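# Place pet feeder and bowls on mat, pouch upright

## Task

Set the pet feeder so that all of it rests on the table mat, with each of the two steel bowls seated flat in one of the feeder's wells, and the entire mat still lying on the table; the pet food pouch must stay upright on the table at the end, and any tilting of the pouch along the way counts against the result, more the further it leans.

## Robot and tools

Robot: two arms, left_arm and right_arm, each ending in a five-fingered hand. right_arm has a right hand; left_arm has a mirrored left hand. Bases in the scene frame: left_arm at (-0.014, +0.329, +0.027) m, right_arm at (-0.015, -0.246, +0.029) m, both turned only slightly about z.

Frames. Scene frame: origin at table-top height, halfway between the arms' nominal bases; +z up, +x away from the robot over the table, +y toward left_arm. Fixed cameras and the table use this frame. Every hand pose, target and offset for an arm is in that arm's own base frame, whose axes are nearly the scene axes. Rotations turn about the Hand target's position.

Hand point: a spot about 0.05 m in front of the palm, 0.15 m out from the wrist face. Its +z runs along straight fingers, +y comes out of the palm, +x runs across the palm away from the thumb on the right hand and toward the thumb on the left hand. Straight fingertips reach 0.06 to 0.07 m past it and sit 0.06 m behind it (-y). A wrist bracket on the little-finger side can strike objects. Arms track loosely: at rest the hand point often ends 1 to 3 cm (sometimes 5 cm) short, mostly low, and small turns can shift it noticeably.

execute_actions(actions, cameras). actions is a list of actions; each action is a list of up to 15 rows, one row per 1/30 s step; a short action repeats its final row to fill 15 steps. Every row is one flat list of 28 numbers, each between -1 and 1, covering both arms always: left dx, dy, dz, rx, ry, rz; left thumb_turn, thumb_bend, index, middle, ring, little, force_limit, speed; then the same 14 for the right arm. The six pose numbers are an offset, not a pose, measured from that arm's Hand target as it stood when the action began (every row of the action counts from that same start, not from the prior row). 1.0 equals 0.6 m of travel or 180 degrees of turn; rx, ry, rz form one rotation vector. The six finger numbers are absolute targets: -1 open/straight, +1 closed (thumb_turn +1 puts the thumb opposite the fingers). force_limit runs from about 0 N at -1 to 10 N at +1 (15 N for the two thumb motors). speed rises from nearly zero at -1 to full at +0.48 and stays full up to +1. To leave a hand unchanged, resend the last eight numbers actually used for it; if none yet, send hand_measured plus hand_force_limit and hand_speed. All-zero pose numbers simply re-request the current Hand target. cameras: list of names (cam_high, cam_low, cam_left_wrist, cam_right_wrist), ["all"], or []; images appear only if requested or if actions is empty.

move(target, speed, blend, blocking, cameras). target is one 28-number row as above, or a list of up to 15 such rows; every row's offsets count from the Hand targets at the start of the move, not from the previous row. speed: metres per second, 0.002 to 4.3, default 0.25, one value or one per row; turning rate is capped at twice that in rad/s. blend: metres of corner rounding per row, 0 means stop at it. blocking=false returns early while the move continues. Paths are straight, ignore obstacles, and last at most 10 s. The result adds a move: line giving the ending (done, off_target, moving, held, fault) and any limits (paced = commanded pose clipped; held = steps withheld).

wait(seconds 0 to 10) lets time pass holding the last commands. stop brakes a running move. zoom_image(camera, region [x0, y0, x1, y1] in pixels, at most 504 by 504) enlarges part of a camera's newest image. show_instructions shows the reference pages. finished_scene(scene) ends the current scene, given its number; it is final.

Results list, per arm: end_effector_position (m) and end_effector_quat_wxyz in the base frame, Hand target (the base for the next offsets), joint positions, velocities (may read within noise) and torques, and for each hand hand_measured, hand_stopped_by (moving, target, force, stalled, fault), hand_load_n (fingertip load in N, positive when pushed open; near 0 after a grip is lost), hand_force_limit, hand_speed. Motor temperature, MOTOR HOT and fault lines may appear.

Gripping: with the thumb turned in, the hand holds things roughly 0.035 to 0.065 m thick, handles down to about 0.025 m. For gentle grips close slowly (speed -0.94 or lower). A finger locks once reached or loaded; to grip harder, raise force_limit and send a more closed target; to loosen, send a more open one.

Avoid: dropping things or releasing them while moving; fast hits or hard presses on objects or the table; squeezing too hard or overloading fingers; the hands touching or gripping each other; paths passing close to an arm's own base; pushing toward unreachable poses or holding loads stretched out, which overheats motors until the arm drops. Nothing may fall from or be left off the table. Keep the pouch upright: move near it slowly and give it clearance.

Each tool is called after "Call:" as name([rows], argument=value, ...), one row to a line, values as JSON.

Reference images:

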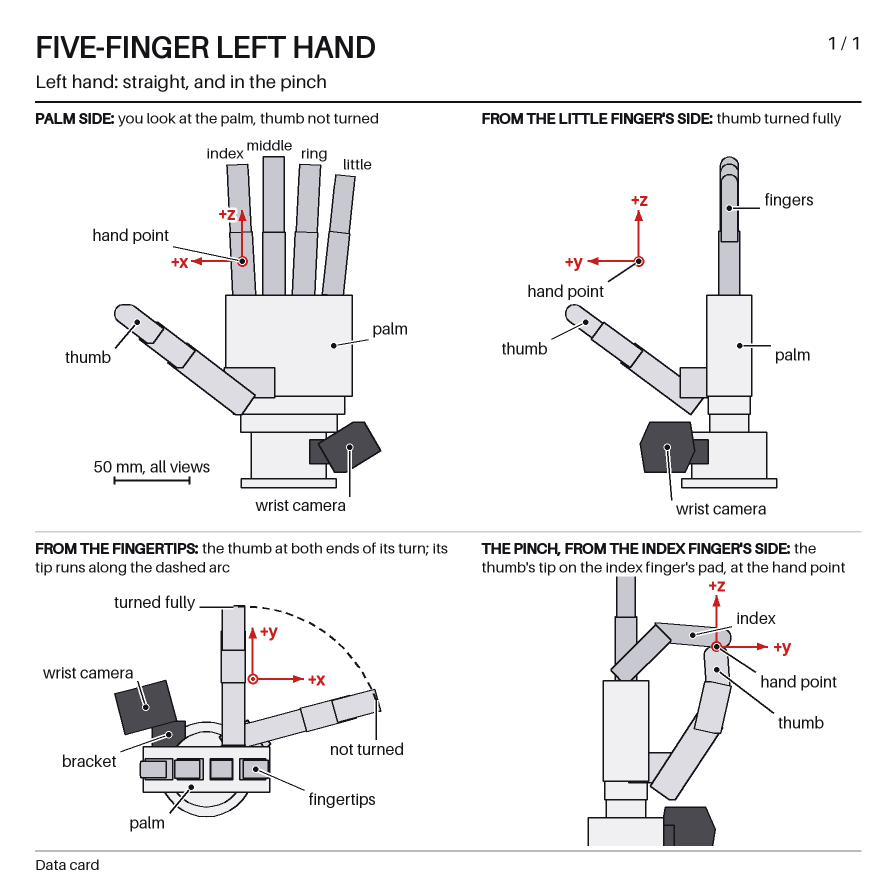

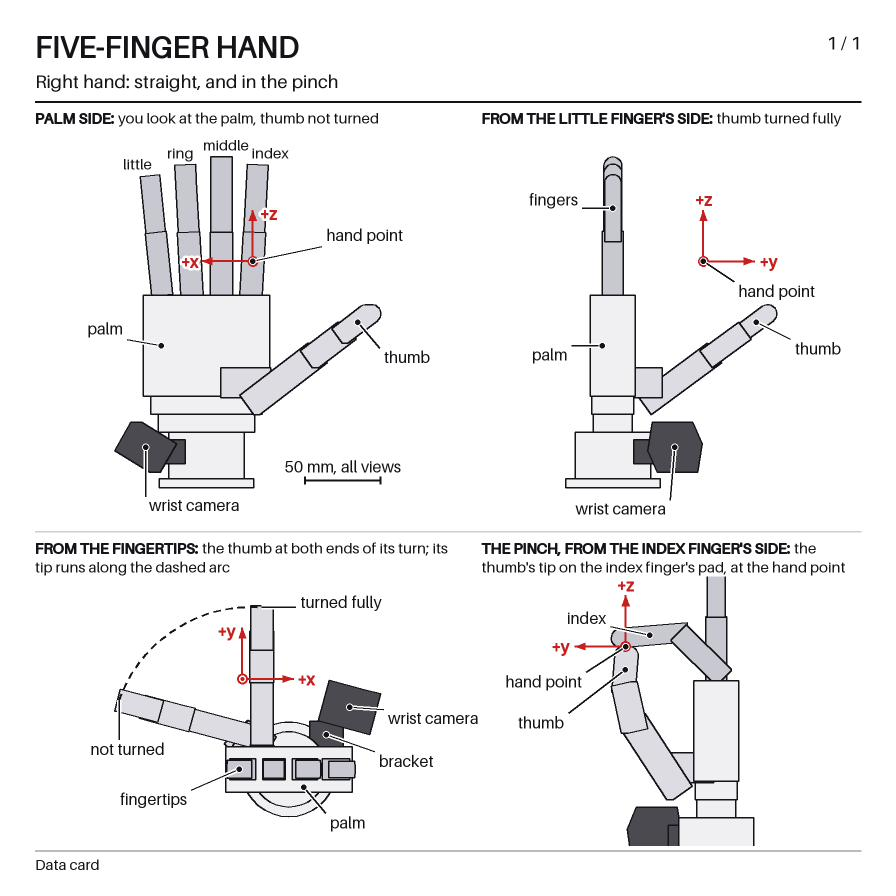

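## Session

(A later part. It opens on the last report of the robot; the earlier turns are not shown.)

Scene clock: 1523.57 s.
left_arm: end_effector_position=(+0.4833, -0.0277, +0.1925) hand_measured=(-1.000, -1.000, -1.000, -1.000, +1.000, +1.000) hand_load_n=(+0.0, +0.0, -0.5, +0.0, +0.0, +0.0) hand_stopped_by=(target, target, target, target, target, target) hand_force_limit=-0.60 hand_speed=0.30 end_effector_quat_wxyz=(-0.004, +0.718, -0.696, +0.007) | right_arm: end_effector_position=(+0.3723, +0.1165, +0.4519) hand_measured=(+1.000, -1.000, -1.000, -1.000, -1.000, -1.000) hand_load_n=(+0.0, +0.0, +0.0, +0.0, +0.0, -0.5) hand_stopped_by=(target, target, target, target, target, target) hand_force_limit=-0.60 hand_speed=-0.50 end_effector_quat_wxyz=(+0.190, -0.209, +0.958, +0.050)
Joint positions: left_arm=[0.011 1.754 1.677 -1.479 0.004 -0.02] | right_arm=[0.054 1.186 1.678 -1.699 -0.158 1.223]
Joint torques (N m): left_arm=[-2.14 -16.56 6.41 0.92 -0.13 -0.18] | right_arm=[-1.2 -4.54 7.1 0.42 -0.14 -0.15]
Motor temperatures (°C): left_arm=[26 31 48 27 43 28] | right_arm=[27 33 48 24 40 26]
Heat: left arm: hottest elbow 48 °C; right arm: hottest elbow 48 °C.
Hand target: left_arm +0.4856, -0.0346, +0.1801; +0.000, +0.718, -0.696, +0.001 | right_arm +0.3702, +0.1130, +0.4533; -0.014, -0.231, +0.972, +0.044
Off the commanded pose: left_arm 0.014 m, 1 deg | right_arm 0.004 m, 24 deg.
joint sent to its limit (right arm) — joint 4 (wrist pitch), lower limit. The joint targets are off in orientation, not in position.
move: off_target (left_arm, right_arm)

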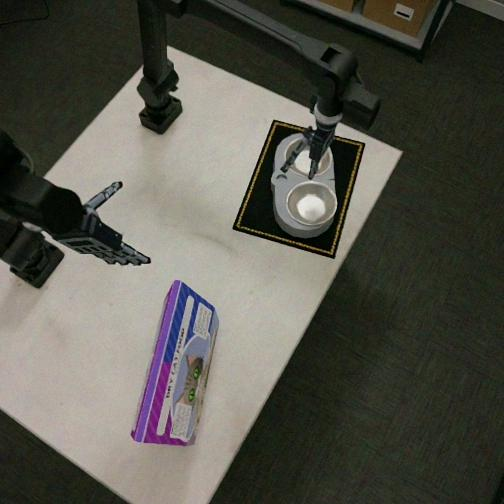

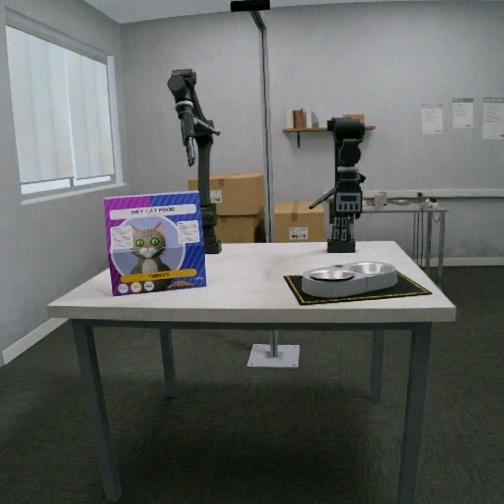

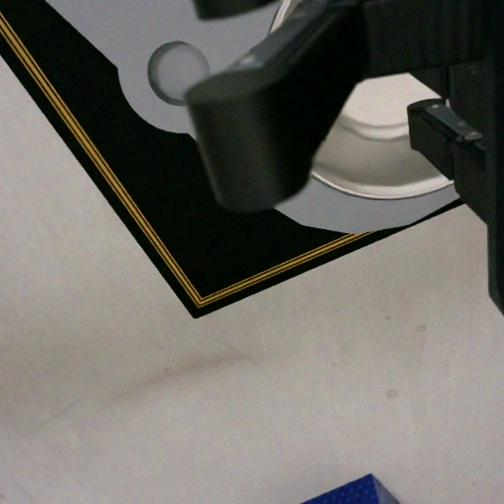

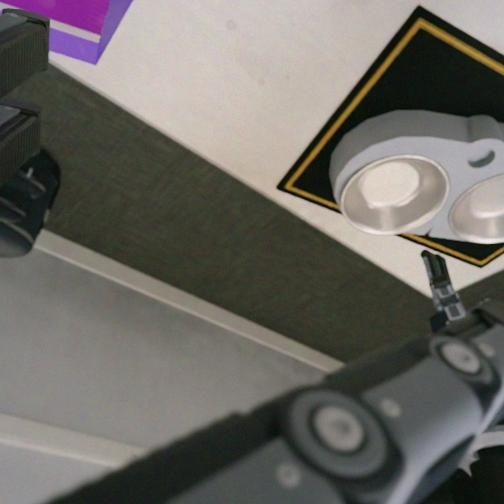

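Call:
move([
  [0.0133,-0.0233,-0.1,0,0,0,-1,-1,-1,-1,1,1,-0.6,0.3,0,0,0,0,0,0,1,-1,-1,-1,-1,-1,-0.6,-0.5],
  [0.0133,-0.0233,-0.185,0,0,0,-1,-1,-1,-1,1,1,-0.6,0.3,0,0,0,0,0,0,1,-1,-1,-1,-1,-1,-0.6,-0.5],
  [-0.07,-0.0233,-0.195,0,0,0,-1,-1,-1,-1,1,1,-0.6,0.3,0,0,0,0,0,0,1,-1,-1,-1,-1,-1,-0.6,-0.5],
], cameras=["cam_low","cam_high"], speed=[0.15,0.1,0.06])

Call:
zoom_image(camera="cam_high", region=[210, 90, 390, 270])

Call:
zoom_image(camera="cam_low", region=[290, 220, 430, 310])

Scene clock: 1544.57 s.
left_arm: end_effector_position=(+0.4557, -0.0423, +0.0679) hand_measured=(-1.000, -1.000, -1.000, -1.000, +1.000, +1.000) hand_load_n=(+0.0, +0.0, +0.0, +0.0, +0.0, +0.0) hand_stopped_by=(target, target, target, target, target, target) hand_force_limit=-0.60 hand_speed=0.30 end_effector_quat_wxyz=(-0.008, +0.718, -0.695, +0.011) | right_arm: end_effector_position=(+0.3723, +0.1165, +0.4519) hand_measured=(+1.000, -1.000, -1.000, -1.000, -1.000, -1.000) hand_load_n=(+0.0, +0.0, +0.0, +0.0, +0.0, +0.0) hand_stopped_by=(target, target, target, target, target, target) hand_force_limit=-0.60 hand_speed=-0.50 end_effector_quat_wxyz=(+0.190, -0.210, +0.958, +0.050)
Joint positions: left_arm=[-0.016 1.755 1.343 -1.132 0.003 -0.049] | right_arm=[0.054 1.186 1.678 -1.699 -0.158 1.222]
Joint torques (N m): left_arm=[-2.08 -17.85 4.55 0.21 -0.13 -0.15] | right_arm=[-1.2 -4.54 7.1 0.4 -0.13 -0.13]
Heat: left arm: hottest elbow 46 °C; right arm: hottest elbow 48 °C.
Hand target: left_arm +0.4436, -0.0486, +0.0633; +0.000, +0.719, -0.696, +0.001 | right_arm +0.3702, +0.1130, +0.4533; -0.014, -0.231, +0.972, +0.044
Off the commanded pose: left_arm 0.014 m, 1 deg | right_arm 0.004 m, 24 deg.
joint sent to its limit (right arm) — joint 4 (wrist pitch), lower limit. The joint targets are off in orientation, not in position.
move: off_target (left_arm, right_arm)
Images, in order (width x height): cam_high 504x504, cam_low 504x504.

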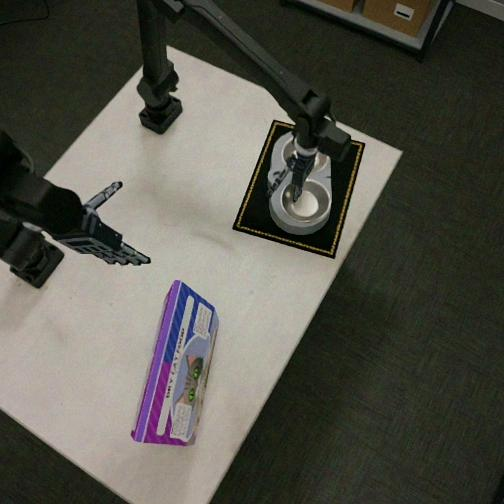

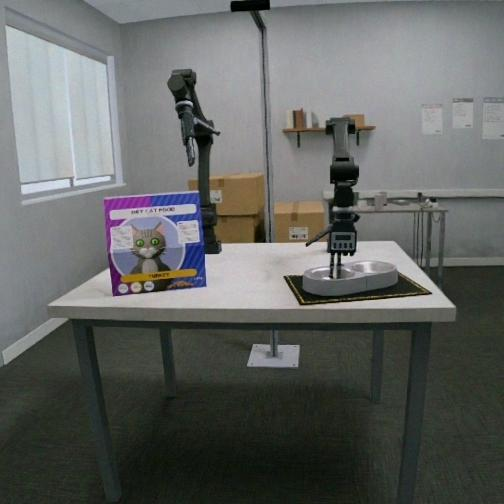

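Scaled by 2.800 from the camera's 504x504 image, which has a finer 720x720 frame.

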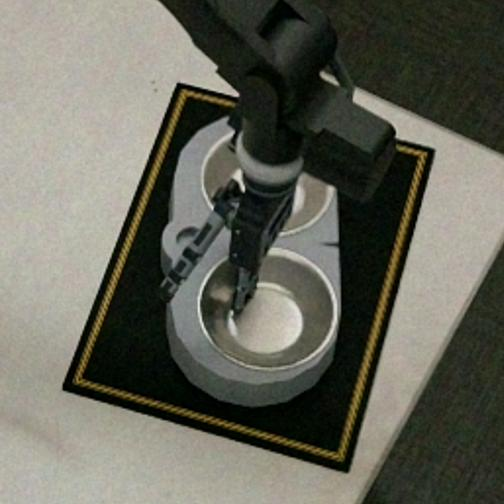

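Scaled by 3.600 from the camera's 504x504 image, which has a finer 720x720 frame.

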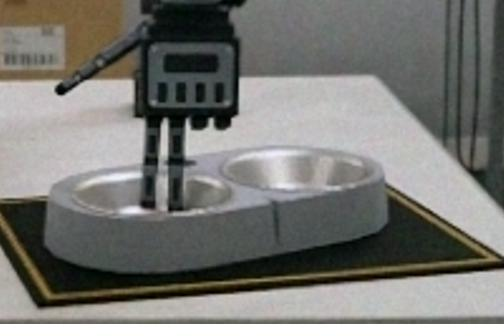

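Call:
move([
  [0.035,0,0,0,0,0,-1,-1,-1,-1,1,1,-0.6,0.3,0,0,0,0,0,0,1,-1,-1,-1,-1,-1,-0.6,-0.5],
  [0.035,0.1,0.35,0,0,0,-1,-1,-1,-1,1,1,-0.6,0.3,0,0,0,0,0,0,1,-1,-1,-1,-1,-1,-0.6,-0.5],
], cameras=["cam_low","cam_high"], speed=[0.1,0.2])

Call:
zoom_image(camera="cam_high", region=[210, 90, 390, 270])

Call:
zoom_image(camera="cam_low", region=[290, 230, 430, 310])

Scene clock: 1557.93 s.
left_arm: end_effector_position=(+0.4539, +0.0032, +0.2591) hand_measured=(-1.000, -1.000, -1.000, -1.000, +1.000, +1.000) hand_load_n=(+0.0, +0.0, -0.5, +0.0, +0.5, +0.0) hand_stopped_by=(target, target, target, target, target, target) hand_force_limit=-0.60 hand_speed=0.30 end_effector_quat_wxyz=(+0.013, +0.719, -0.695, -0.010) | right_arm: end_effector_position=(+0.3723, +0.1165, +0.4519) hand_measured=(+1.000, -1.000, -1.000, -1.000, -1.000, -1.000) hand_load_n=(+0.0, +0.0, +0.0, +0.0, +0.0, +0.0) hand_stopped_by=(target, target, target, target, target, target) hand_force_limit=-0.60 hand_speed=-0.50 end_effector_quat_wxyz=(+0.190, -0.210, +0.958, +0.050)
Joint positions: left_arm=[0.072 1.711 1.788 -1.68 0.002 0.037] | right_arm=[0.054 1.186 1.678 -1.699 -0.158 1.222]
Joint torques (N m): left_arm=[0.56 -16.62 11.38 0.01 -0.09 0.1] | right_arm=[-1.2 -4.54 7.1 0.42 -0.13 -0.13]
Heat: left arm: hottest elbow 46 °C; right arm: hottest elbow 48 °C.
Hand target: left_arm +0.4646, +0.0115, +0.2732; +0.000, +0.719, -0.695, +0.000 | right_arm +0.3702, +0.1130, +0.4533; -0.014, -0.231, +0.972, +0.044
Off the commanded pose: left_arm 0.020 m, 2 deg | right_arm 0.004 m, 24 deg.
joint sent to its limit (right arm) — joint 4 (wrist pitch), lower limit. The joint targets are off in orientation, not in position.
move: off_target (left_arm, right_arm)
Images, in order (width x height): cam_high 504x504, cam_low 504x504.

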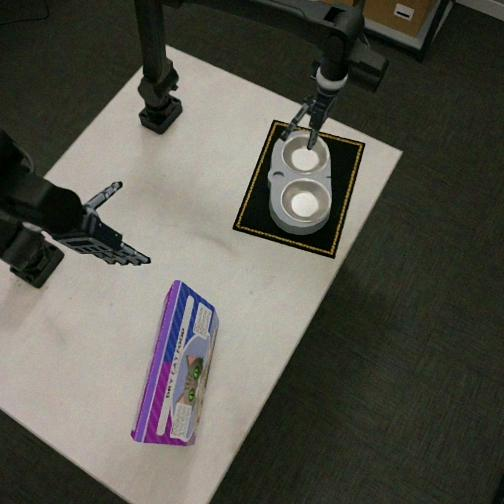

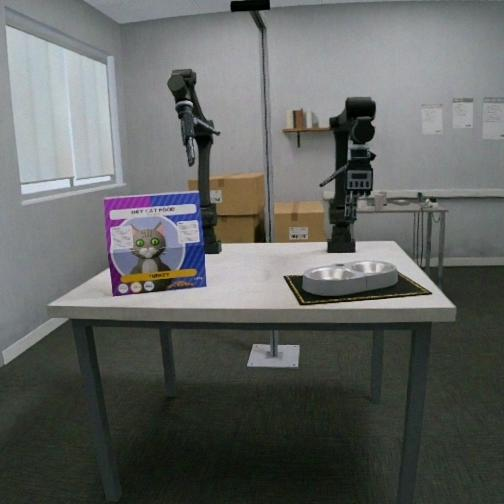

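Scaled by 2.800 from the camera's 504x504 image, which has a finer 720x720 frame.

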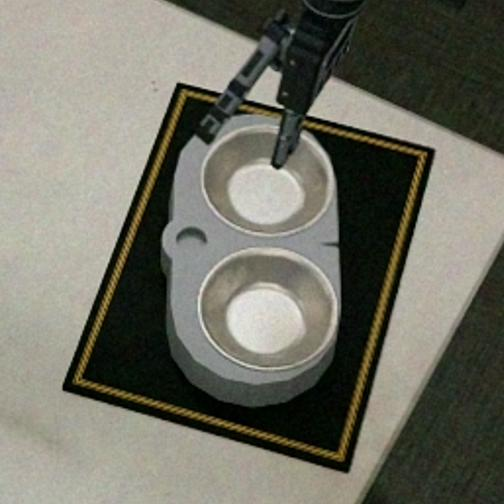

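Scaled by 3.600 from the camera's 504x504 image, which has a finer 720x720 frame.

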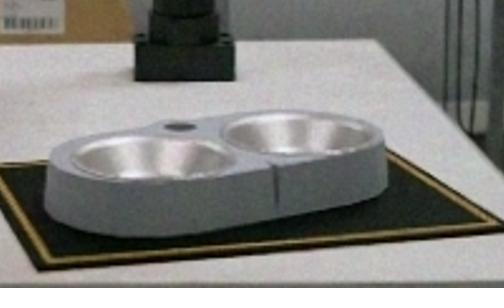

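Call:
finished_scene(scene=2)

The scene is finished: the task was done.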